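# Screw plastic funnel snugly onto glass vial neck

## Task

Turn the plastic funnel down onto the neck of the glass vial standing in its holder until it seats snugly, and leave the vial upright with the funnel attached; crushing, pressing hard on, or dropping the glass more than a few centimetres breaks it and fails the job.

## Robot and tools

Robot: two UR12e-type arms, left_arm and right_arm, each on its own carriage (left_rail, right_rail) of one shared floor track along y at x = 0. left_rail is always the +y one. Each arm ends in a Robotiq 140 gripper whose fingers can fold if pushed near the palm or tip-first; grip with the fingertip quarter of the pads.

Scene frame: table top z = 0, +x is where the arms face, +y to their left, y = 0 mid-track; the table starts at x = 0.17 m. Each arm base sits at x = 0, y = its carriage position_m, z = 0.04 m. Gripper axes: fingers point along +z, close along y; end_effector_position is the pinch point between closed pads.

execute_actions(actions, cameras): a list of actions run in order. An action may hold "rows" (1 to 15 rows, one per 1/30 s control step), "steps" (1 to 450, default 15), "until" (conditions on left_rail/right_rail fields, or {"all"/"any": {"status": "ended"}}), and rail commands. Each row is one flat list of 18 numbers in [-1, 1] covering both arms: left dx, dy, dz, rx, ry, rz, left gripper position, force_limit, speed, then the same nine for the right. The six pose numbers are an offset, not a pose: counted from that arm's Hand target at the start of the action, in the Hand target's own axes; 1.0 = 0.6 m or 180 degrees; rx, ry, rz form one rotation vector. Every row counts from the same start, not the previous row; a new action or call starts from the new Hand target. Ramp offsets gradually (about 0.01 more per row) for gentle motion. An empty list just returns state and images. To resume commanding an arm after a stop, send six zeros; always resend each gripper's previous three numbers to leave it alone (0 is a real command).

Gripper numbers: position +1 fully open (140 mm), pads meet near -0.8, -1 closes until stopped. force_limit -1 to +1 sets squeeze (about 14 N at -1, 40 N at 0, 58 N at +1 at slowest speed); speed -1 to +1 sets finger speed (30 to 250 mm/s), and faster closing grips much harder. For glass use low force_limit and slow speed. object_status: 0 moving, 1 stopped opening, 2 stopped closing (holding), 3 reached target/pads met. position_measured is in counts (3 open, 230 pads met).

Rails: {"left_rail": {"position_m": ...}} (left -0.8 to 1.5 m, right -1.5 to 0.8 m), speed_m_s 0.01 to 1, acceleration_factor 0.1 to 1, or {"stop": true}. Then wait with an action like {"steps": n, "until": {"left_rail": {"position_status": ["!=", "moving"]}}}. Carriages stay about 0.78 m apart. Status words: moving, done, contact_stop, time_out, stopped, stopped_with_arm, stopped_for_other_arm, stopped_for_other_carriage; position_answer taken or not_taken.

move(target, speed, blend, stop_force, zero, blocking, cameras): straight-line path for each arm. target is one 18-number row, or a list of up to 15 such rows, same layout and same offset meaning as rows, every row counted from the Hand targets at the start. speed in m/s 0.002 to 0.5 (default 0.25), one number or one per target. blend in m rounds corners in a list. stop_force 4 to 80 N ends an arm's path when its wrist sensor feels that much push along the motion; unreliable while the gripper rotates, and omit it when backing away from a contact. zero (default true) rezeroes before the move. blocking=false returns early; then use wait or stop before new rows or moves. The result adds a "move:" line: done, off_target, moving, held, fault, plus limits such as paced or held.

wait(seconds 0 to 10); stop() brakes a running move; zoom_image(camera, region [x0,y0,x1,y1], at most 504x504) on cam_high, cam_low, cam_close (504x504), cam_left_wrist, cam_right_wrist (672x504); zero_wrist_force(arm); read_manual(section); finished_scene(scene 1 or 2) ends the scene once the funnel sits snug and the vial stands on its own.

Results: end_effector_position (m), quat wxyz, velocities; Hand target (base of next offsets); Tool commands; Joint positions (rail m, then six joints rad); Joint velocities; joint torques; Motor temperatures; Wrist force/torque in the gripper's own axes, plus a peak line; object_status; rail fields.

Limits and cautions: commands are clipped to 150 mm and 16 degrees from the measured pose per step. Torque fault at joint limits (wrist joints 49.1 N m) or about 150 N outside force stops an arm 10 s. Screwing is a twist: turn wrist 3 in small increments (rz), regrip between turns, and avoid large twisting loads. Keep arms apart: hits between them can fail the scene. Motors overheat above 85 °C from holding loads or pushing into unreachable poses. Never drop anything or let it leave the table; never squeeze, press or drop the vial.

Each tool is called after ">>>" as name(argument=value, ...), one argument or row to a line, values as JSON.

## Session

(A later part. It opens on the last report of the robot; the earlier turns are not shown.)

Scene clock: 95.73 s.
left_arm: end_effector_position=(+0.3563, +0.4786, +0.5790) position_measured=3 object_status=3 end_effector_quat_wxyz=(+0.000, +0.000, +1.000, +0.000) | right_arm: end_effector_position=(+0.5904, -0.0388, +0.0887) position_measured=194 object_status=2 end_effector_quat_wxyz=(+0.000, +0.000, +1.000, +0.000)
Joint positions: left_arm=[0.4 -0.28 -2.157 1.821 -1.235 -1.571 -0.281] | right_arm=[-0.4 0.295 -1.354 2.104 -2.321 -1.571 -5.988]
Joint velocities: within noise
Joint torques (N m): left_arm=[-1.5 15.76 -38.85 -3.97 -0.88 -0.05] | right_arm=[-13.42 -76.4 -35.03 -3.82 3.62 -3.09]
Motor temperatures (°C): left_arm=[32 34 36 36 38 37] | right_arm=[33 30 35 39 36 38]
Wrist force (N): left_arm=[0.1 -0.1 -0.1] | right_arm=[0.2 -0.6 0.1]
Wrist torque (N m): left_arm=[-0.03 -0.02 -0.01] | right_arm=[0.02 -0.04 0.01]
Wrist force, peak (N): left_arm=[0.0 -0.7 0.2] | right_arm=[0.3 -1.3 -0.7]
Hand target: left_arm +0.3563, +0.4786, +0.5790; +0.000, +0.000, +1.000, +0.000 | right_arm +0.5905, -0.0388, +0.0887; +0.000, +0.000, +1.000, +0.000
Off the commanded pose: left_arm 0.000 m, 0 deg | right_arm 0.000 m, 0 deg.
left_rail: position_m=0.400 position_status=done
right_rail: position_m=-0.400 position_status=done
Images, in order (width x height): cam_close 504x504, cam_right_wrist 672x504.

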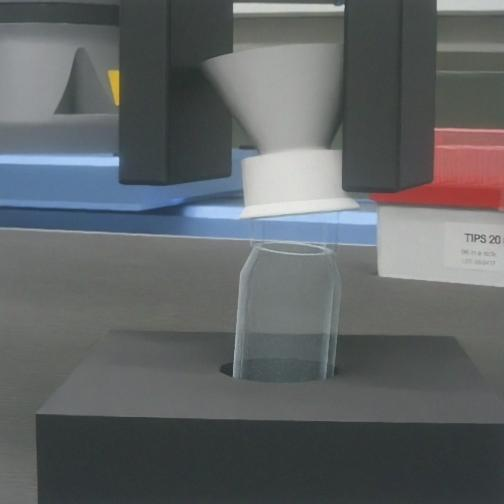

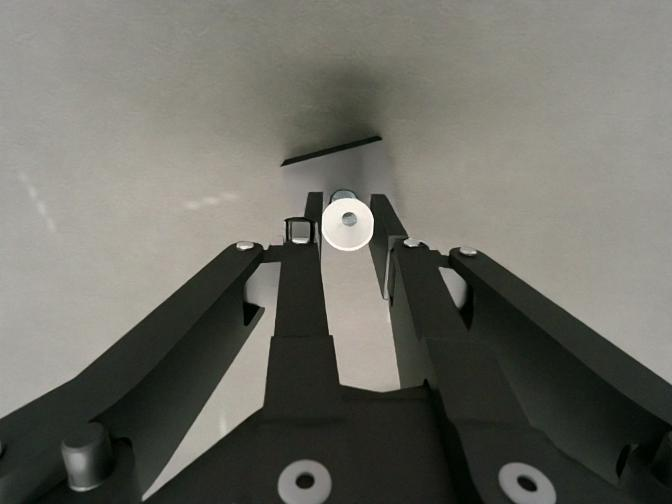

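>>> move(
  target=[
    [0,0,0,0,0,0,1,1,1,0,0,-0.119,0,0,0,-1,-1,-1],
    [0,0,0,0,0,0,1,1,1,0,-0.1853,-0.119,0,0,0,-1,-1,-1],
    [0,0,0,0,0,0,1,1,1,0,-0.1853,0.065,0,0,0,-1,-1,-1],
  ],
  speed=[0.04,0.15,0.1],
  cameras=["cam_close","cam_right_wrist"],
)

>>> move(
  target=[0,0,0,0,0,0,1,1,1,0,0,0.02,0,0,0,-1,-1,-1],
  speed=0.01,
  stop_force=4,
  cameras=["cam_low","cam_right_wrist"],
)

>>> zoom_image(
  camera="cam_low",
  region=[115, 230, 175, 290],
)

Scene clock: 102.50 s.
left_arm: end_effector_position=(+0.3563, +0.4786, +0.5790) position_measured=3 object_status=3 end_effector_quat_wxyz=(+0.000, +0.000, +1.000, +0.000) | right_arm: end_effector_position=(+0.5905, -0.1500, +0.0497) position_measured=204 object_status=0 end_effector_quat_wxyz=(+0.000, +0.000, +1.000, +0.000)
Joint positions: left_arm=[0.4 -0.28 -2.157 1.821 -1.235 -1.571 -0.28] | right_arm=[-0.4 0.126 -1.371 2.225 -2.425 -1.571 -6.158]
Joint velocities: within noise
Joint torques (N m): left_arm=[0.09 14.31 -38.93 -3.84 -0.97 -0.35] | right_arm=[3.94 -43.22 -26.29 -7.65 1.56 2.31]
Motor temperatures (°C): left_arm=[32 34 36 36 38 37] | right_arm=[33 30 35 39 36 38]
Wrist force (N): left_arm=[0.1 -0.1 0.4] | right_arm=[0.5 -0.2 0.0]
Wrist torque (N m): left_arm=[-0.01 -0.02 0.00] | right_arm=[-0.09 -0.10 0.00]
Wrist force, peak (N): left_arm=[0.3 -0.4 0.7] | right_arm=[-0.1 0.4 -6.7]
Hand target: left_arm +0.3563, +0.4786, +0.5790; +0.000, +0.000, +1.000, +0.000 | right_arm +0.5905, -0.1500, +0.0497; +0.000, +0.000, +1.000, +0.000
Off the commanded pose: left_arm 0.000 m, 0 deg | right_arm 0.000 m, 0 deg.
left_rail: position_m=0.400 position_status=done
right_rail: position_m=-0.400 position_status=done
move: done
Images, in order (width x height): cam_close 504x504, cam_right_wrist 672x504.

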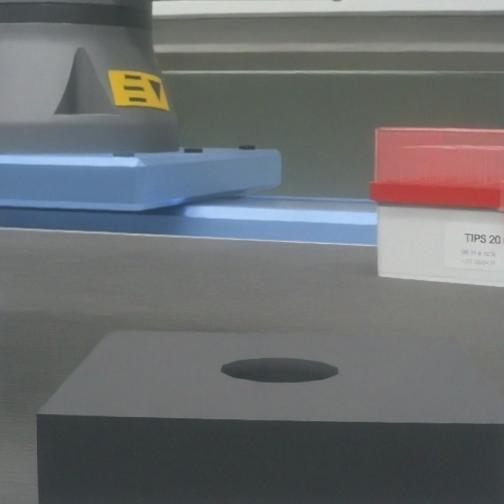

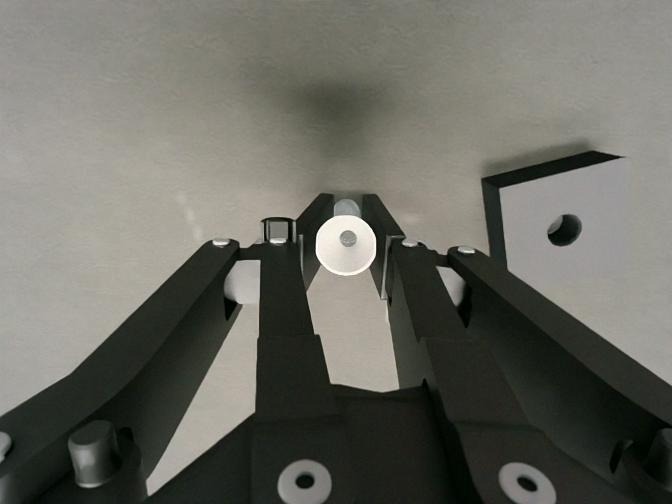

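Scene clock: 103.77 s.
left_arm: end_effector_position=(+0.3563, +0.4786, +0.5790) position_measured=3 object_status=3 end_effector_quat_wxyz=(+0.000, +0.000, +1.000, +0.000) | right_arm: end_effector_position=(+0.5905, -0.1500, +0.0495) position_measured=204 object_status=2 end_effector_quat_wxyz=(+0.000, +0.000, +1.000, +0.000)
Joint positions: left_arm=[0.4 -0.28 -2.157 1.821 -1.235 -1.571 -0.281] | right_arm=[-0.4 0.126 -1.37 2.225 -2.425 -1.571 -6.158]
Joint velocities: within noise
Joint torques (N m): left_arm=[-1.48 15.68 -37.53 -3.95 -1.26 -0.34] | right_arm=[-0.93 -70.69 -37.2 -2 0.86 -0.83]
Motor temperatures (°C): left_arm=[32 34 36 36 38 37] | right_arm=[33 30 35 39 36 38]
Wrist force (N): left_arm=[0.2 0.0 0.0] | right_arm=[-0.5 -0.7 -2.3]
Wrist torque (N m): left_arm=[0.01 -0.04 -0.01] | right_arm=[-0.17 0.02 -0.01]
Wrist force, peak (N): left_arm=[0.3 -0.6 0.4] | right_arm=[1.1 -0.1 -9.4]
Hand target: left_arm +0.3563, +0.4786, +0.5790; +0.000, +0.000, +1.000, +0.000 | right_arm +0.5905, -0.1500, +0.0495; +0.000, +0.000, +1.000, +0.000 (not the last commanded pose)
Off the commanded pose: left_arm 0.000 m, 0 deg | right_arm 0.012 m, 0 deg.
left_rail: position_m=0.400 position_status=done
right_rail: position_m=-0.400 position_status=done
move: contact (right_arm)
Images, in order (width x height): cam_low 504x504, cam_right_wrist 672x504.

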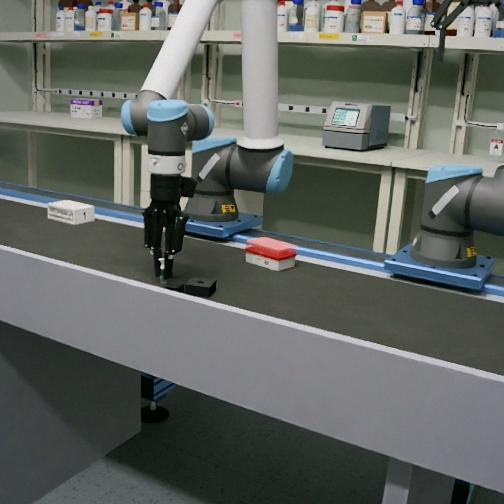

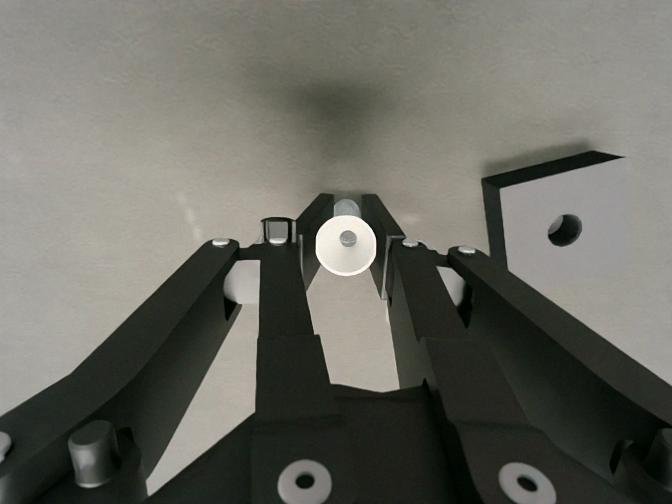

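Scaled by 8.400 from the camera's 504x504 image, which has a finer 720x720 frame.

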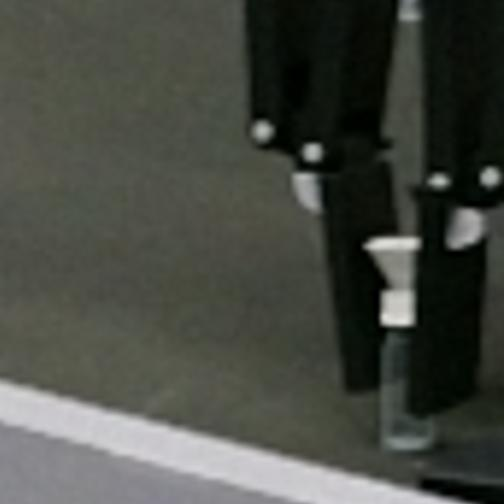

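>>> execute_actions(
  actions=[
    {"rows":[[0,0,0,0,0,0,1,1,1,0,0,0,0,0,0,-0.08,-1,-1]],"steps":60},
  ],
  cameras=["cam_low","cam_right_wrist"],
)

>>> zoom_image(
  camera="cam_low",
  region=[115, 230, 175, 290],
)

>>> zoom_image(
  camera="cam_right_wrist",
  region=[290, 180, 400, 290],
)

Scene clock: 107.53 s.
left_arm: end_effector_position=(+0.3563, +0.4786, +0.5790) position_measured=3 object_status=3 end_effector_quat_wxyz=(+0.000, +0.000, +1.000, +0.000) | right_arm: end_effector_position=(+0.5905, -0.1500, +0.0495) position_measured=139 object_status=3 end_effector_quat_wxyz=(+0.000, +0.000, +1.000, +0.000)
Joint positions: left_arm=[0.4 -0.28 -2.157 1.821 -1.235 -1.571 -0.281] | right_arm=[-0.4 0.126 -1.37 2.225 -2.425 -1.571 -6.158]
Joint velocities: within noise
Joint torques (N m): left_arm=[-0.55 14.69 -38.34 -4.27 -0.99 -0.43] | right_arm=[-10.5 -70.59 -37.17 -7.2 0.84 -2.7]
Motor temperatures (°C): left_arm=[32 34 36 36 38 37] | right_arm=[33 30 35 39 36 38]
Wrist force (N): left_arm=[0.0 -0.1 0.2] | right_arm=[0.2 -0.2 -0.1]
Wrist torque (N m): left_arm=[-0.03 0.01 0.00] | right_arm=[-0.08 -0.05 0.01]
Wrist force, peak (N): left_arm=[0.3 -0.4 0.7] | right_arm=[-0.7 -0.4 -2.5]
Hand target: left_arm +0.3563, +0.4786, +0.5790; +0.000, +0.000, +1.000, +0.000 | right_arm +0.5905, -0.1500, +0.0495; +0.000, +0.000, +1.000, +0.000
Off the commanded pose: left_arm 0.000 m, 0 deg | right_arm 0.000 m, 0 deg.
left_rail: position_m=0.400 position_status=done
right_rail: position_m=-0.400 position_status=done
Images, in order (width x height): cam_low 504x504, cam_right_wrist 672x504.

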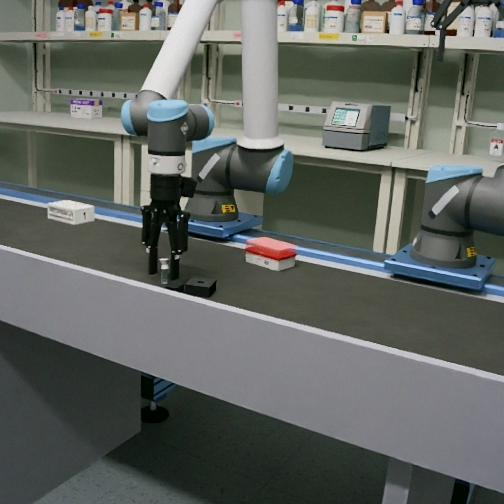

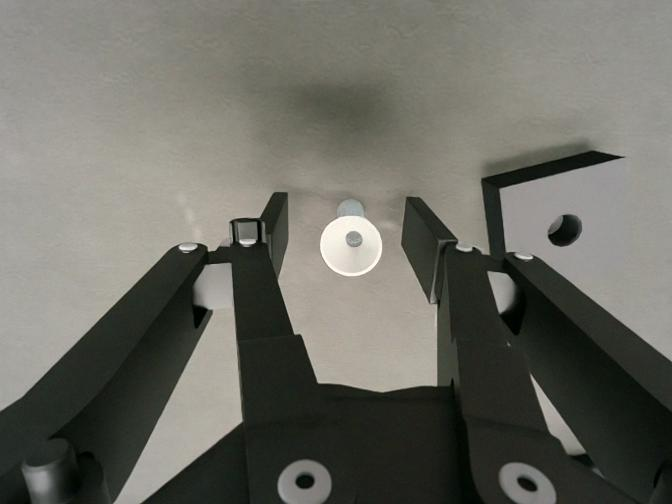

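Scaled by 8.400 from the camera's 504x504 image, which has a finer 720x720 frame.

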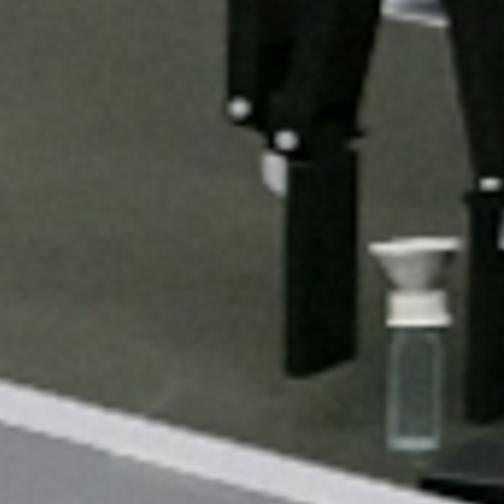

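Scaled by 4.582 from the camera's 672x504 image, which has a finer 960x720 frame.

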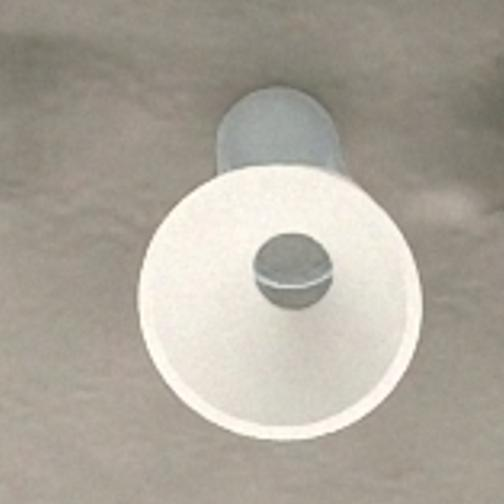

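>>> move(
  target=[0,0,0,0,0,0,1,1,1,0,0,-0.055,0,0,0,-0.08,-1,-1],
  speed=0.05,
  cameras=["cam_low"],
)

>>> execute_actions(
  actions=[
    {"rows":[[0,0,0,0,0,0,1,1,1,0,0,0,0,0,0,-1,-1,-1]],"steps":90},
  ],
  cameras=["cam_low","cam_right_wrist"],
)

>>> zoom_image(
  camera="cam_low",
  region=[115, 230, 175, 290],
)

>>> zoom_image(
  camera="cam_right_wrist",
  region=[290, 150, 400, 260],
)

Scene clock: 112.77 s.
left_arm: end_effector_position=(+0.3563, +0.4786, +0.5790) position_measured=3 object_status=3 end_effector_quat_wxyz=(+0.000, +0.000, +1.000, +0.000) | right_arm: end_effector_position=(+0.5905, -0.1500, +0.0824) position_measured=139 object_status=3 end_effector_quat_wxyz=(+0.000, +0.000, +1.000, +0.000)
Joint positions: left_arm=[0.4 -0.28 -2.157 1.821 -1.235 -1.571 -0.281] | right_arm=[-0.4 0.126 -1.419 2.203 -2.355 -1.571 -6.158]
Joint velocities: within noise
Joint torques (N m): left_arm=[-2.33 12.54 -38.1 -3.86 -1.03 -0.34] | right_arm=[-2.96 -68.67 -40.63 -1.25 1.12 -1.33]
Motor temperatures (°C): left_arm=[32 34 36 36 38 37] | right_arm=[33 30 35 39 36 38]
Wrist force (N): left_arm=[0.0 -0.2 0.7] | right_arm=[0.3 -0.3 -0.1]
Wrist torque (N m): left_arm=[-0.04 0.01 0.00] | right_arm=[-0.12 -0.07 -0.01]
Wrist force, peak (N): left_arm=[0.7 0.0 0.4] | right_arm=[0.7 -1.1 0.3]
Hand target: left_arm +0.3563, +0.4786, +0.5790; +0.000, +0.000, +1.000, +0.000 | right_arm +0.5905, -0.1500, +0.0825; +0.000, +0.000, +1.000, +0.000
Off the commanded pose: left_arm 0.000 m, 0 deg | right_arm 0.000 m, 0 deg.
left_rail: position_m=0.400 position_status=done
right_rail: position_m=-0.400 position_status=done
move: done
Images, in order (width x height): cam_low 504x504.

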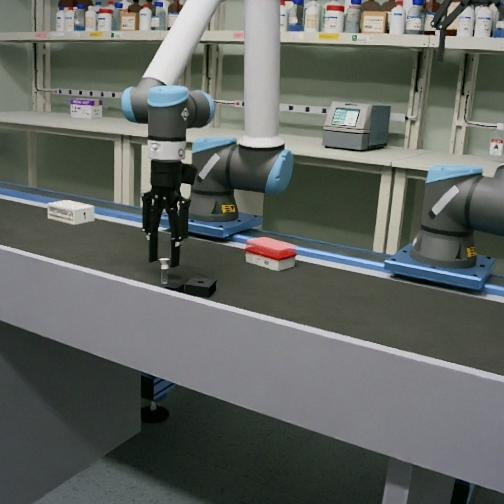

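Scene clock: 115.97 s.
left_arm: end_effector_position=(+0.3563, +0.4786, +0.5790) position_measured=3 object_status=3 end_effector_quat_wxyz=(+0.000, +0.000, +1.000, +0.000) | right_arm: end_effector_position=(+0.5905, -0.1500, +0.0825) position_measured=194 object_status=2 end_effector_quat_wxyz=(+0.000, +0.000, +1.000, +0.000)
Joint positions: left_arm=[0.4 -0.28 -2.157 1.821 -1.235 -1.571 -0.281] | right_arm=[-0.4 0.126 -1.42 2.203 -2.354 -1.571 -6.158]
Joint velocities: within noise
Joint torques (N m): left_arm=[-0.56 16.79 -38.22 -3.79 -0.86 -0.5] | right_arm=[-2.49 -64.67 -36.64 -3.75 0.88 -1.06]
Motor temperatures (°C): left_arm=[32 34 36 36 38 37] | right_arm=[33 30 35 39 36 38]
Wrist force (N): left_arm=[0.3 -0.1 0.4] | right_arm=[0.3 -0.6 -1.0]
Wrist torque (N m): left_arm=[-0.02 -0.05 0.00] | right_arm=[-0.11 -0.03 -0.01]
Wrist force, peak (N): left_arm=[0.4 -0.1 0.7] | right_arm=[0.6 -1.0 -1.3]
Hand target: left_arm +0.3563, +0.4786, +0.5790; +0.000, +0.000, +1.000, +0.000 | right_arm +0.5905, -0.1500, +0.0825; +0.000, +0.000, +1.000, +0.000
Off the commanded pose: left_arm 0.000 m, 0 deg | right_arm 0.000 m, 0 deg.
left_rail: position_m=0.400 position_status=done
right_rail: position_m=-0.400 position_status=done
Images, in order (width x height): cam_low 504x504, cam_right_wrist 672x504.

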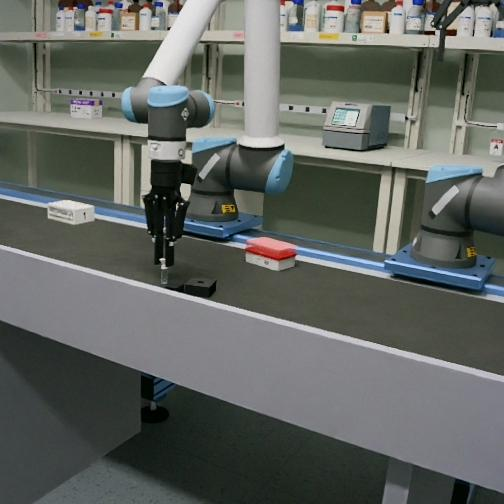

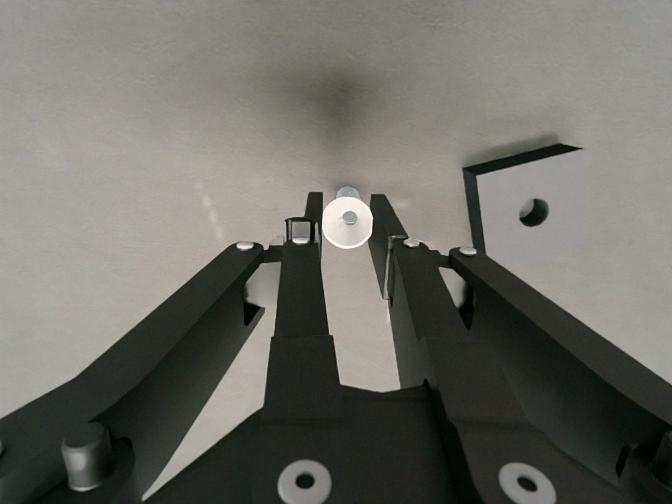

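Scaled by 8.400 from the camera's 504x504 image, which has a finer 720x720 frame.

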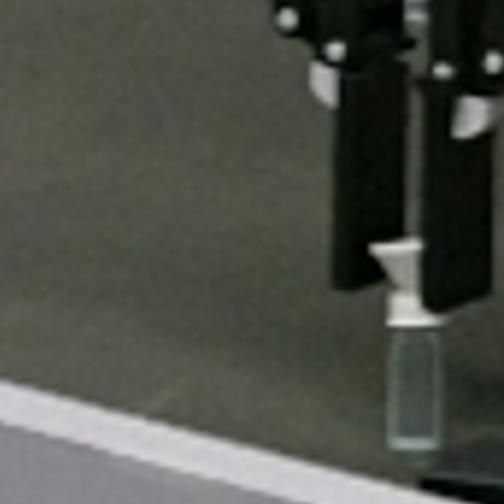

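Scaled by 4.582 from the camera's 672x504 image, which has a finer 960x720 frame.

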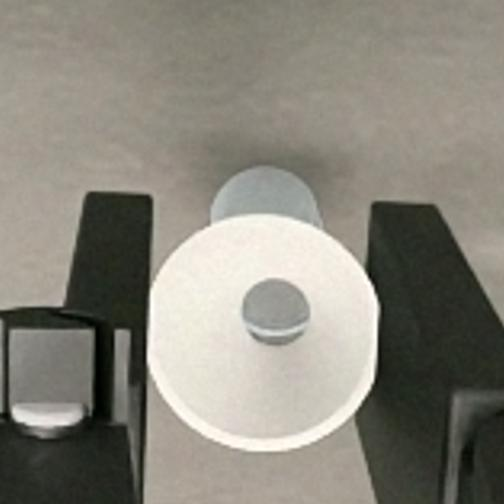

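>>> execute_actions(
  actions=[
    {"rows":[[0,0,0,0,0,0,1,1,1,0,0,0,0,0,0,-0.98,-0.02,-1]],"steps":30},
  ],
  cameras=[],
)

>>> move(
  target=[
    [0,0,0,0,0,0,1,1,1,0,0,-0.0833,0,0,0,-0.98,-0.02,-1],
    [0,0,0,0,0,0,1,1,1,-0.0037,0.1853,-0.0833,0,0,0,-0.98,-0.02,-1],
  ],
  speed=[0.04,0.1],
  cameras=["cam_close","cam_low","cam_right_wrist"],
)

>>> zoom_image(
  camera="cam_low",
  region=[170, 230, 230, 290],
)

>>> zoom_image(
  camera="cam_right_wrist",
  region=[290, 150, 400, 260],
)

Scene clock: 118.27 s.
left_arm: end_effector_position=(+0.3563, +0.4786, +0.5790) position_measured=3 object_status=3 end_effector_quat_wxyz=(+0.000, +0.000, +1.000, +0.000) | right_arm: end_effector_position=(+0.5905, -0.1500, +0.0825) position_measured=195 object_status=2 end_effector_quat_wxyz=(+0.000, +0.000, +1.000, +0.000)
Joint positions: left_arm=[0.4 -0.28 -2.157 1.821 -1.235 -1.571 -0.281] | right_arm=[-0.4 0.126 -1.42 2.203 -2.354 -1.571 -6.158]
Joint velocities: within noise
Joint torques (N m): left_arm=[-1.07 12.67 -38.41 -3.98 -1.05 -0.44] | right_arm=[-1.06 -56.46 -33.69 -5.54 1.23 -0.71]
Motor temperatures (°C): left_arm=[32 34 36 36 38 37] | right_arm=[33 30 35 39 36 38]
Wrist force (N): left_arm=[-0.2 -0.2 0.6] | right_arm=[0.0 -0.4 -2.1]
Wrist torque (N m): left_arm=[-0.05 0.05 0.01] | right_arm=[-0.03 0.08 -0.01]
Wrist force, peak (N): left_arm=[0.4 -0.5 0.6] | right_arm=[0.6 -0.7 -2.7]
Hand target: left_arm +0.3563, +0.4786, +0.5790; +0.000, +0.000, +1.000, +0.000 | right_arm +0.5905, -0.1500, +0.0825; +0.000, +0.000, +1.000, +0.000
Off the commanded pose: left_arm 0.000 m, 0 deg | right_arm 0.000 m, 0 deg.
left_rail: position_m=0.400 position_status=done
right_rail: position_m=-0.400 position_status=done
No camera images: "cameras" was empty.

Scene clock: 121.10 s.
left_arm: end_effector_position=(+0.3563, +0.4786, +0.5790) position_measured=3 object_status=3 end_effector_quat_wxyz=(+0.000, +0.000, +1.000, +0.000) | right_arm: end_effector_position=(+0.5927, -0.0388, +0.1324) position_measured=195 object_status=2 end_effector_quat_wxyz=(+0.000, +0.000, +1.000, +0.000)
Joint positions: left_arm=[0.4 -0.28 -2.157 1.821 -1.235 -1.571 -0.281] | right_arm=[-0.4 0.294 -1.404 2.068 -2.234 -1.571 -5.99]
Joint velocities: within noise
Joint torques (N m): left_arm=[-2.55 16.59 -39.07 -4.42 -1.32 -0.05] | right_arm=[7.2 -46.59 -45.23 -1.72 -2.87 2.7]
Motor temperatures (°C): left_arm=[32 34 36 36 38 37] | right_arm=[33 30 35 39 36 38]
Wrist force (N): left_arm=[0.2 -0.1 -0.2] | right_arm=[-0.3 -0.2 0.5]
Wrist torque (N m): left_arm=[-0.03 -0.06 0.00] | right_arm=[-0.06 0.09 0.02]
Wrist force, peak (N): left_arm=[0.4 -0.2 0.8] | right_arm=[0.5 -0.9 -2.2]
Hand target: left_arm +0.3563, +0.4786, +0.5790; +0.000, +0.000, +1.000, +0.000 | right_arm +0.5927, -0.0388, +0.1325; +0.000, +0.000, +1.000, +0.000
Off the commanded pose: left_arm 0.000 m, 0 deg | right_arm 0.000 m, 0 deg.
left_rail: position_m=0.400 position_status=done
right_rail: position_m=-0.400 position_status=done
move: done
Images, in order (width x height): cam_low 504x504, cam_close 504x504, cam_right_wrist 672x504.

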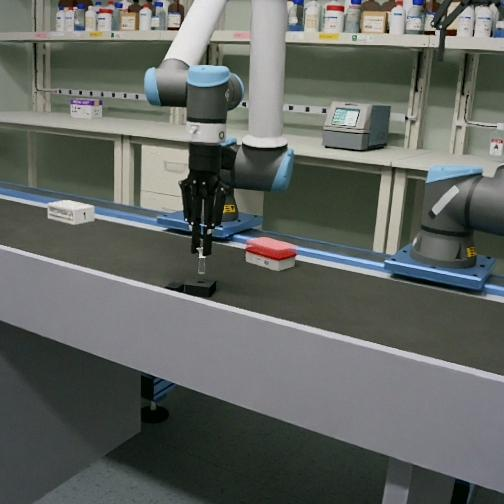

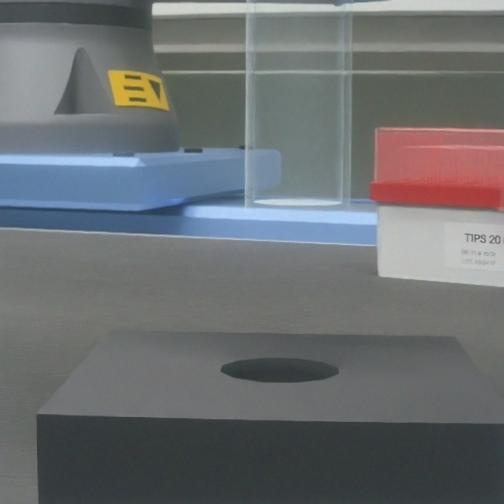

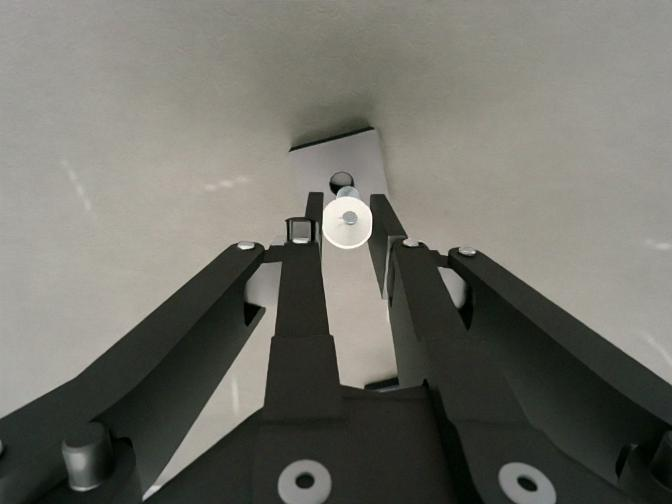

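Scaled by 8.400 from the camera's 504x504 image, which has a finer 720x720 frame.

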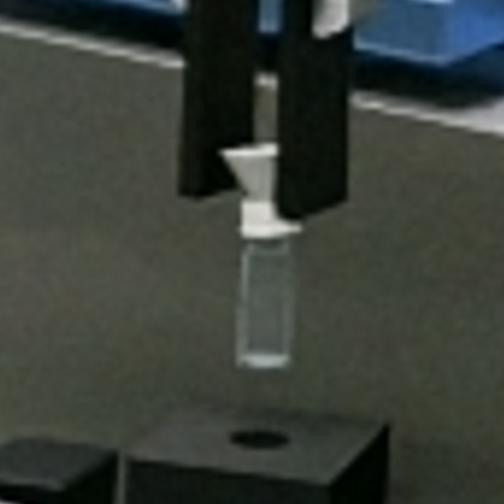

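Scaled by 4.582 from the camera's 672x504 image, which has a finer 960x720 frame.

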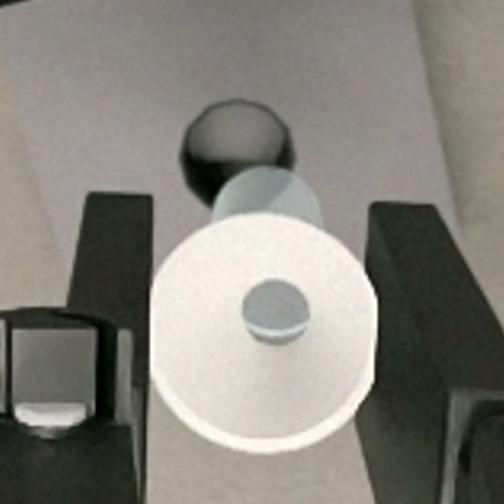

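>>> move(
  target=[0,0,0,0,0,0,1,1,1,0.0055,-0.0045,0.034,0,0,0,-0.98,-0.02,-1],
  speed=0.03,
  stop_force=5,
  cameras=["cam_close","cam_low","cam_right_wrist"],
)

>>> zoom_image(
  camera="cam_low",
  region=[170, 230, 230, 290],
)

>>> zoom_image(
  camera="cam_right_wrist",
  region=[290, 150, 400, 260],
)

Scene clock: 125.63 s.
left_arm: end_effector_position=(+0.3563, +0.4786, +0.5790) position_measured=3 object_status=3 end_effector_quat_wxyz=(+0.000, +0.000, +1.000, +0.000) | right_arm: end_effector_position=(+0.5894, -0.0415, +0.1120) position_measured=195 object_status=2 end_effector_quat_wxyz=(+0.000, +0.000, +1.000, +0.000)
Joint positions: left_arm=[0.4 -0.28 -2.157 1.821 -1.235 -1.571 -0.281] | right_arm=[-0.4 0.291 -1.386 2.091 -2.276 -1.571 -5.992]
Joint velocities: within noise
Joint torques (N m): left_arm=[-2.14 15.84 -38.12 -3.67 -1.26 -0.37] | right_arm=[-12.62 -46.89 -31.7 -7.5 -2.72 -3.27]
Motor temperatures (°C): left_arm=[32 34 36 36 38 37] | right_arm=[33 30 35 39 36 38]
Wrist force (N): left_arm=[0.3 -0.3 0.4] | right_arm=[-0.4 -0.2 -0.2]
Wrist torque (N m): left_arm=[-0.07 -0.07 0.00] | right_arm=[-0.07 0.10 0.02]
Wrist force, peak (N): left_arm=[0.6 -0.3 0.6] | right_arm=[-0.2 -1.1 0.7]
Hand target: left_arm +0.3563, +0.4786, +0.5790; +0.000, +0.000, +1.000, +0.000 | right_arm +0.5894, -0.0415, +0.1120; +0.000, +0.000, +1.000, +0.000
Off the commanded pose: left_arm 0.000 m, 0 deg | right_arm 0.000 m, 0 deg.
left_rail: position_m=0.400 position_status=done
right_rail: position_m=-0.400 position_status=done
move: done
Images, in order (width x height): cam_low 504x504, cam_close 504x504, cam_right_wrist 672x504.

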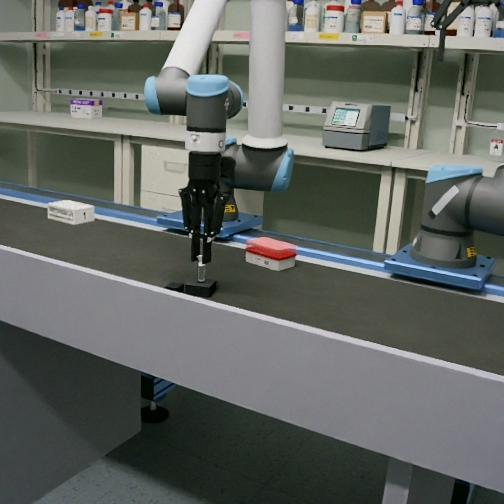

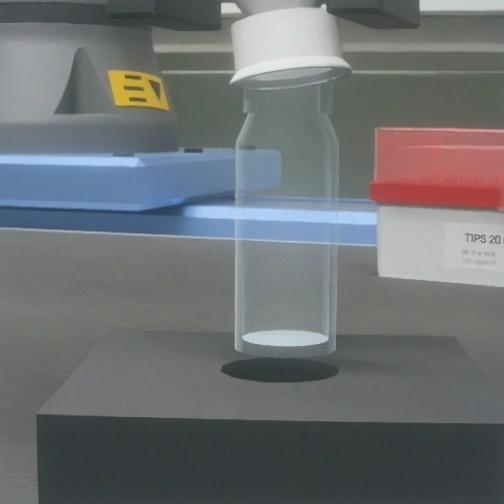

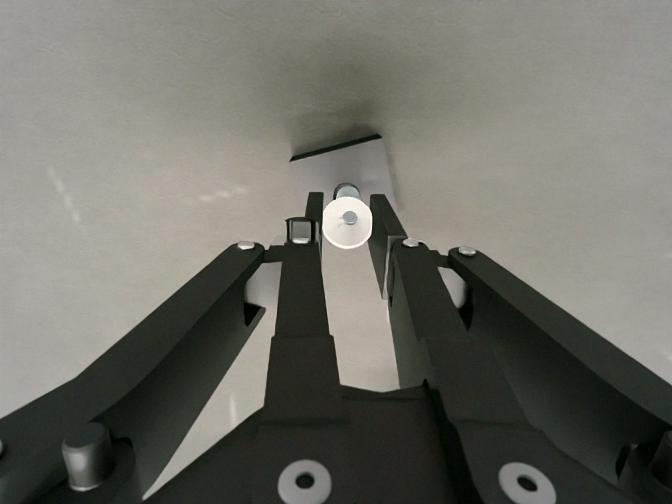

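Scaled by 8.400 from the camera's 504x504 image, which has a finer 720x720 frame.

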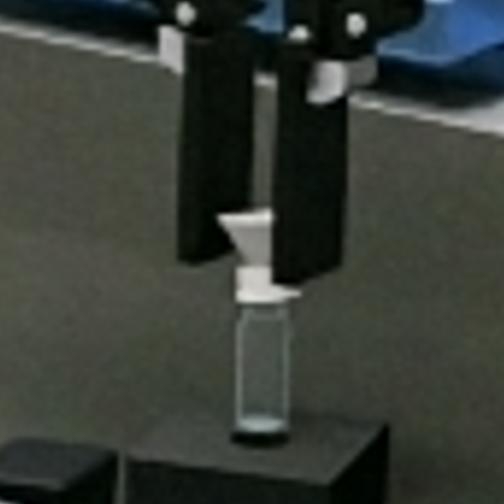

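Scaled by 4.582 from the camera's 672x504 image, which has a finer 960x720 frame.

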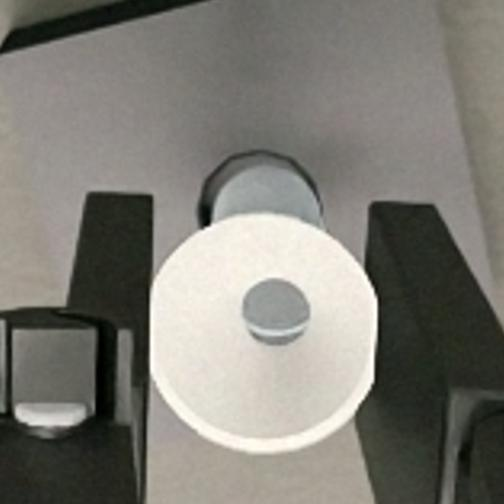

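>>> move(
  target=[
    [0,0,0,0,0,0,1,1,1,0,-0.0014,0,0,0,0,-0.98,-0.02,-1],
    [0,0,0,0,0,0,1,1,1,0,-0.0014,0.045,0,0,0,-0.98,-0.02,-1],
  ],
  speed=0.01,
  stop_force=4,
  cameras=["cam_close","cam_low","cam_right_wrist"],
)

Scene clock: 129.70 s.
left_arm: end_effector_position=(+0.3563, +0.4786, +0.5790) position_measured=3 object_status=3 end_effector_quat_wxyz=(+0.000, +0.000, +1.000, +0.000) | right_arm: end_effector_position=(+0.5894, -0.0423, +0.0919) position_measured=195 object_status=2 end_effector_quat_wxyz=(+0.000, +0.000, +1.000, +0.000)
Joint positions: left_arm=[0.4 -0.28 -2.157 1.821 -1.235 -1.571 -0.28] | right_arm=[-0.4 0.29 -1.362 2.107 -2.316 -1.571 -5.993]
Joint velocities: within noise
Joint torques (N m): left_arm=[-2.98 13.81 -38.19 -4.26 -1.34 -0.31] | right_arm=[-8.5 -75.45 -41.02 -1.95 -2.03 -3.24]
Motor temperatures (°C): left_arm=[32 34 36 36 38 37] | right_arm=[33 30 35 39 36 38]
Wrist force (N): left_arm=[0.2 -0.1 0.2] | right_arm=[0.0 -0.5 -1.9]
Wrist torque (N m): left_arm=[-0.02 -0.05 0.00] | right_arm=[0.05 0.02 0.02]
Wrist force, peak (N): left_arm=[0.1 -0.6 0.8] | right_arm=[0.0 -1.2 -6.3]
Hand target: left_arm +0.3563, +0.4786, +0.5790; +0.000, +0.000, +1.000, +0.000 | right_arm +0.5894, -0.0423, +0.0919; +0.000, +0.000, +1.000, +0.000 (not the last commanded pose)
Off the commanded pose: left_arm 0.000 m, 0 deg | right_arm 0.007 m, 0 deg.
left_rail: position_m=0.400 position_status=done
right_rail: position_m=-0.400 position_status=done
move: contact (right_arm); path passed 1 of 2 targets
Images, in order (width x height): cam_low 504x504, cam_close 504x504, cam_right_wrist 672x504.

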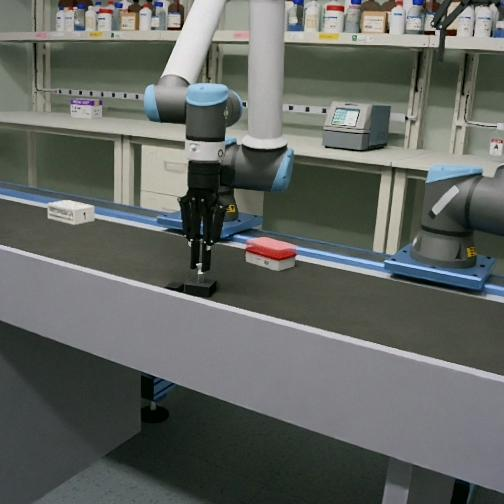

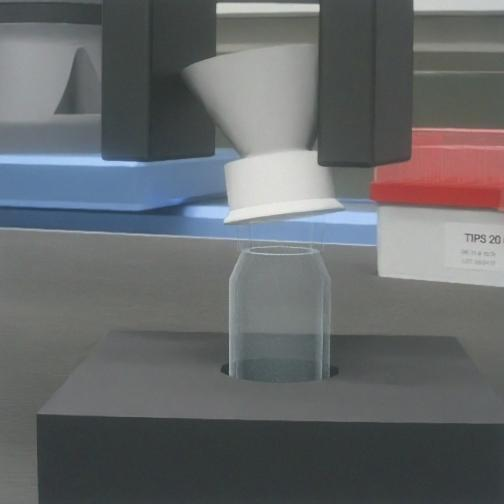

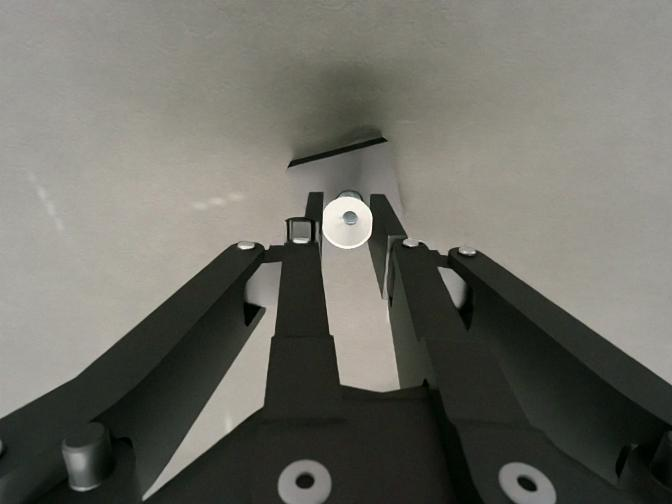

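>>> execute_actions(
  actions=[
    {"rows":[[0,0,0,0,0,0,1,1,1,0,0,0,0,0,0,-0.08,-1,-1]],"steps":60},
  ],
  cameras=["cam_close"],
)

>>> move(
  target=[
    [0,0,0,0,0,0,1,1,1,0,0,0,0,0,0.5,-0.08,-1,-1],
    [0,0,0,0,0,0,1,1,1,0,0,0,0,0,0.98,-0.08,-1,-1],
    [0,0,0,0,0,0,1,1,1,0,0,0,0,0,-0.5,-0.08,-1,-1],
  ],
  speed=0.45,
  cameras=["cam_close"],
)

>>> move(
  target=[0,0,0,0,0,0,1,1,1,0,0,0,0,0,0.5,-0.08,-1,-1],
  speed=0.45,
  cameras=["cam_close"],
)

>>> execute_actions(
  actions=[
    {"rows":[[0,0,0,0,0,0,1,1,1,0,0,0,0,0,0,-1,-1,-1]],"steps":90},
  ],
  cameras=["cam_close","cam_right_wrist"],
)

Scene clock: 133.50 s.
left_arm: end_effector_position=(+0.3563, +0.4786, +0.5790) position_measured=3 object_status=3 end_effector_quat_wxyz=(+0.000, +0.000, +1.000, +0.000) | right_arm: end_effector_position=(+0.5894, -0.0423, +0.0919) position_measured=139 object_status=3 end_effector_quat_wxyz=(+0.000, +0.000, +1.000, +0.000)
Joint positions: left_arm=[0.4 -0.28 -2.157 1.821 -1.235 -1.571 -0.281] | right_arm=[-0.4 0.29 -1.362 2.107 -2.316 -1.571 -5.993]
Joint velocities: within noise
Joint torques (N m): left_arm=[-0.22 14.23 -38.8 -4.1 -1.43 -0.4] | right_arm=[1.15 -75.27 -40.14 -6.5 -2.01 -3.08]
Motor temperatures (°C): left_arm=[32 34 36 36 38 37] | right_arm=[33 30 35 39 36 38]
Wrist force (N): left_arm=[-0.1 -0.1 0.4] | right_arm=[-0.2 0.1 -0.3]
Wrist torque (N m): left_arm=[-0.03 0.03 0.00] | right_arm=[-0.01 0.04 0.01]
Wrist force, peak (N): left_arm=[-0.3 -0.4 0.6] | right_arm=[0.1 -1.0 -2.9]
Hand target: left_arm +0.3563, +0.4786, +0.5790; +0.000, +0.000, +1.000, +0.000 | right_arm +0.5894, -0.0423, +0.0919; +0.000, +0.000, +1.000, +0.000
Off the commanded pose: left_arm 0.000 m, 0 deg | right_arm 0.000 m, 0 deg.
left_rail: position_m=0.400 position_status=done
right_rail: position_m=-0.400 position_status=done
Images, in order (width x height): cam_close 504x504.

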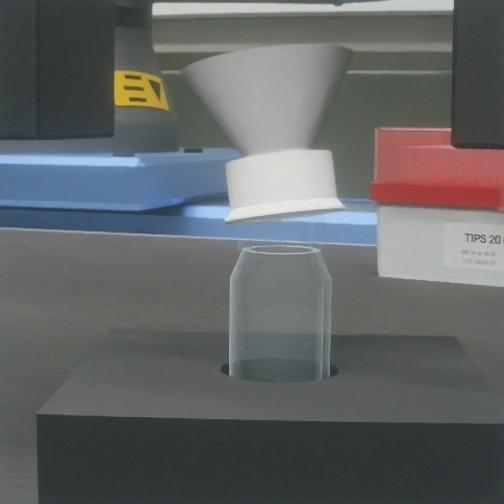

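Scene clock: 140.30 s.
left_arm: end_effector_position=(+0.3563, +0.4786, +0.5790) position_measured=3 object_status=3 end_effector_quat_wxyz=(+0.000, +0.000, +1.000, +0.000) | right_arm: end_effector_position=(+0.5894, -0.0423, +0.0919) position_measured=139 object_status=3 end_effector_quat_wxyz=(+0.000, +0.707, -0.707, +0.000)
Joint positions: left_arm=[0.4 -0.28 -2.157 1.821 -1.235 -1.571 -0.281] | right_arm=[-0.4 0.29 -1.362 2.107 -2.316 -1.571 -1.281]
Joint velocities: within noise
Joint torques (N m): left_arm=[-3.59 15.22 -39.19 -3.96 -1.42 -0.24] | right_arm=[7.77 -49.76 -42.45 -1.81 -2.99 3.38]
Motor temperatures (°C): left_arm=[32 34 36 36 38 37] | right_arm=[33 30 35 39 36 38]
Wrist force (N): left_arm=[0.1 0.0 0.4] | right_arm=[0.4 -0.3 0.5]
Wrist torque (N m): left_arm=[0.00 -0.02 0.00] | right_arm=[-0.08 -0.08 0.01]
Wrist force, peak (N): left_arm=[0.9 0.2 0.4] | right_arm=[0.9 -0.5 0.7]
Hand target: left_arm +0.3563, +0.4786, +0.5790; +0.000, +0.000, +1.000, +0.000 | right_arm +0.5894, -0.0423, +0.0919; +0.000, +0.707, -0.707, +0.000
Off the commanded pose: left_arm 0.000 m, 0 deg | right_arm 0.000 m, 0 deg.
left_rail: position_m=0.400 position_status=done
right_rail: position_m=-0.400 position_status=done
move: done
Images, in order (width x height): cam_close 504x504.

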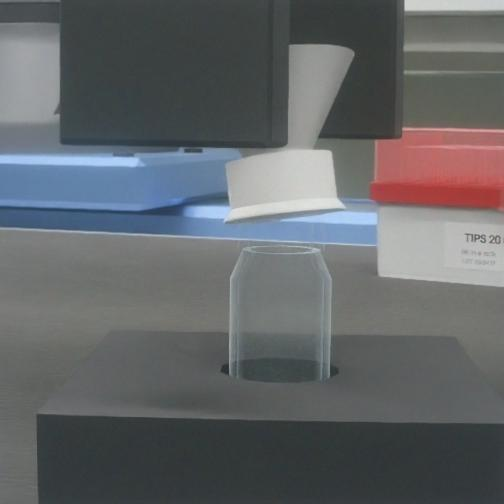

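Scene clock: 142.73 s.
left_arm: end_effector_position=(+0.3563, +0.4786, +0.5790) position_measured=3 object_status=3 end_effector_quat_wxyz=(+0.000, +0.000, +1.000, +0.000) | right_arm: end_effector_position=(+0.5894, -0.0423, +0.0919) position_measured=139 object_status=3 end_effector_quat_wxyz=(+0.000, +0.000, +1.000, +0.000)
Joint positions: left_arm=[0.4 -0.28 -2.157 1.821 -1.235 -1.571 -0.281] | right_arm=[-0.4 0.29 -1.362 2.107 -2.316 -1.571 0.29]
Joint velocities: within noise
Joint torques (N m): left_arm=[-2.09 13.37 -37.88 -3.94 -1.65 -0.17] | right_arm=[8.01 -47.67 -42.06 -1.88 -3.14 2.91]
Motor temperatures (°C): left_arm=[32 34 36 36 38 37] | right_arm=[33 30 35 39 36 38]
Wrist force (N): left_arm=[0.1 0.3 0.0] | right_arm=[-0.1 0.4 0.1]
Wrist torque (N m): left_arm=[0.06 -0.01 0.00] | right_arm=[0.08 0.02 0.02]
Wrist force, peak (N): left_arm=[0.0 -0.4 0.8] | right_arm=[0.8 -0.4 1.0]
Hand target: left_arm +0.3563, +0.4786, +0.5790; +0.000, +0.000, +1.000, +0.000 | right_arm +0.5894, -0.0423, +0.0919; +0.000, +0.000, +1.000, +0.000
Off the commanded pose: left_arm 0.000 m, 0 deg | right_arm 0.000 m, 0 deg.
left_rail: position_m=0.400 position_status=done
right_rail: position_m=-0.400 position_status=done
move: done
Images, in order (width x height): cam_close 504x504.

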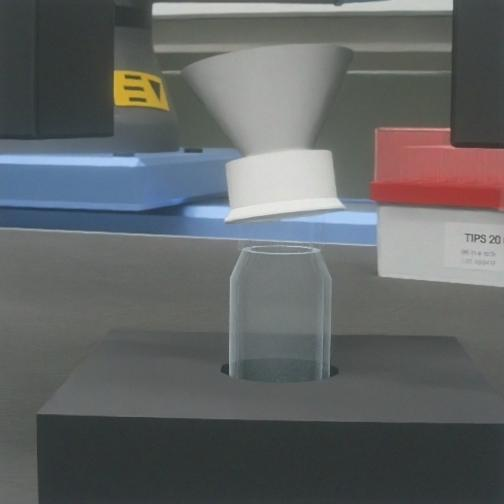

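Scene clock: 145.93 s.
left_arm: end_effector_position=(+0.3563, +0.4786, +0.5790) position_measured=3 object_status=3 end_effector_quat_wxyz=(+0.000, +0.000, +1.000, +0.000) | right_arm: end_effector_position=(+0.5894, -0.0423, +0.0919) position_measured=194 object_status=2 end_effector_quat_wxyz=(+0.000, +0.000, +1.000, +0.000)
Joint positions: left_arm=[0.4 -0.28 -2.157 1.821 -1.235 -1.571 -0.281] | right_arm=[-0.4 0.29 -1.362 2.107 -2.316 -1.571 0.29]
Joint velocities: within noise
Joint torques (N m): left_arm=[-1.26 15.16 -39.25 -4.05 -1.35 -0.31] | right_arm=[6.89 -48.47 -37.7 -3.88 -2.63 3.06]
Motor temperatures (°C): left_arm=[32 34 36 36 38 37] | right_arm=[33 30 35 39 36 38]
Wrist force (N): left_arm=[0.1 -0.4 -0.1] | right_arm=[0.3 -0.7 0.1]
Wrist torque (N m): left_arm=[-0.09 -0.03 0.00] | right_arm=[-0.09 -0.05 0.01]
Wrist force, peak (N): left_arm=[0.1 -0.5 0.8] | right_arm=[0.6 -0.9 -0.5]
Hand target: left_arm +0.3563, +0.4786, +0.5790; +0.000, +0.000, +1.000, +0.000 | right_arm +0.5894, -0.0423, +0.0919; +0.000, +0.000, +1.000, +0.000
Off the commanded pose: left_arm 0.000 m, 0 deg | right_arm 0.000 m, 0 deg.
left_rail: position_m=0.400 position_status=done
right_rail: position_m=-0.400 position_status=done
Images, in order (width x height): cam_close 504x504, cam_right_wrist 672x504.

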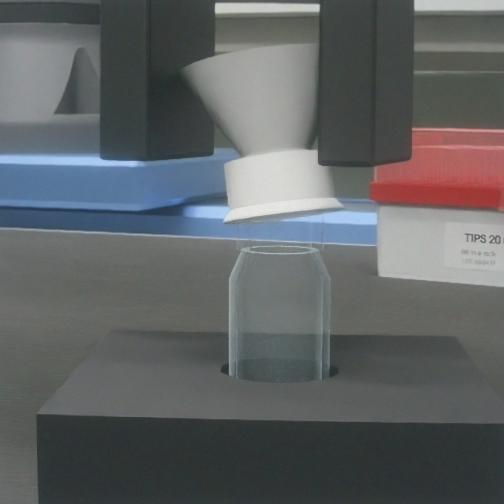

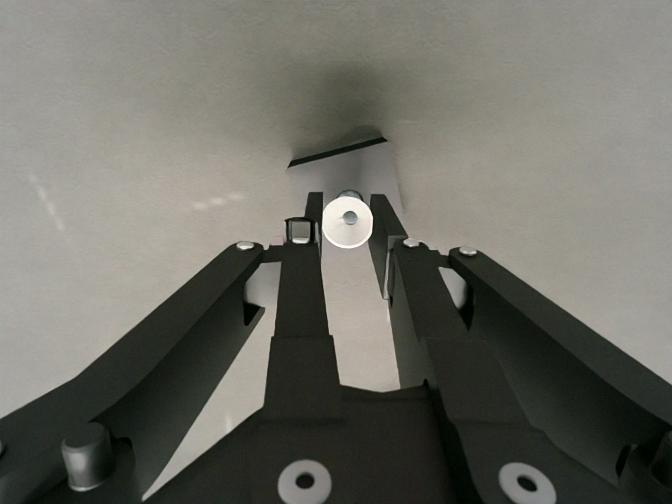

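>>> move(
  target=[
    [0,0,0,0,0,0,1,1,1,0,0,0,0,0,-0.5,-1,-1,-1],
    [0,0,0,0,0,0,1,1,1,0,0,-0.002,0,0,-0.98,-1,-1,-1],
  ],
  speed=0.4,
  cameras=["cam_close"],
)

Scene clock: 154.40 s.
left_arm: end_effector_position=(+0.3563, +0.4786, +0.5790) position_measured=3 object_status=3 end_effector_quat_wxyz=(+0.000, +0.000, +1.000, +0.000) | right_arm: end_effector_position=(+0.5894, -0.0423, +0.0931) position_measured=194 object_status=2 end_effector_quat_wxyz=(+0.000, +1.000, -0.031, +0.000)
Joint positions: left_arm=[0.4 -0.28 -2.157 1.821 -1.235 -1.571 -0.281] | right_arm=[-0.4 0.29 -1.363 2.106 -2.314 -1.571 -2.789]
Joint velocities: within noise
Joint torques (N m): left_arm=[-1.98 14.43 -38.77 -3.75 -1.62 -0.16] | right_arm=[-13.13 -77.43 -30.14 -1.94 3.59 -3.07]
Motor temperatures (°C): left_arm=[32 34 36 36 38 37] | right_arm=[33 30 35 39 36 38]
Wrist force (N): left_arm=[0.4 -0.1 0.4] | right_arm=[-0.2 -0.4 0.1]
Wrist torque (N m): left_arm=[-0.03 -0.09 0.00] | right_arm=[-0.04 0.00 0.03]
Wrist force, peak (N): left_arm=[-0.1 -0.2 0.9] | right_arm=[-0.1 -1.9 -1.1]
Hand target: left_arm +0.3563, +0.4786, +0.5790; +0.000, +0.000, +1.000, +0.000 | right_arm +0.5894, -0.0423, +0.0931; +0.000, +1.000, -0.031, +0.000
Off the commanded pose: left_arm 0.000 m, 0 deg | right_arm 0.000 m, 0 deg.
left_rail: position_m=0.400 position_status=done
right_rail: position_m=-0.400 position_status=done
move: done
Images, in order (width x height): cam_close 504x504.

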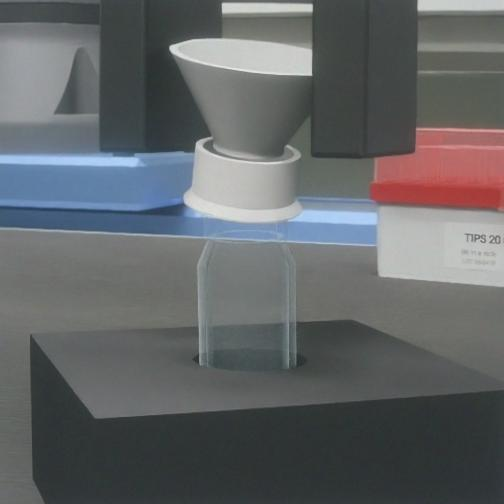

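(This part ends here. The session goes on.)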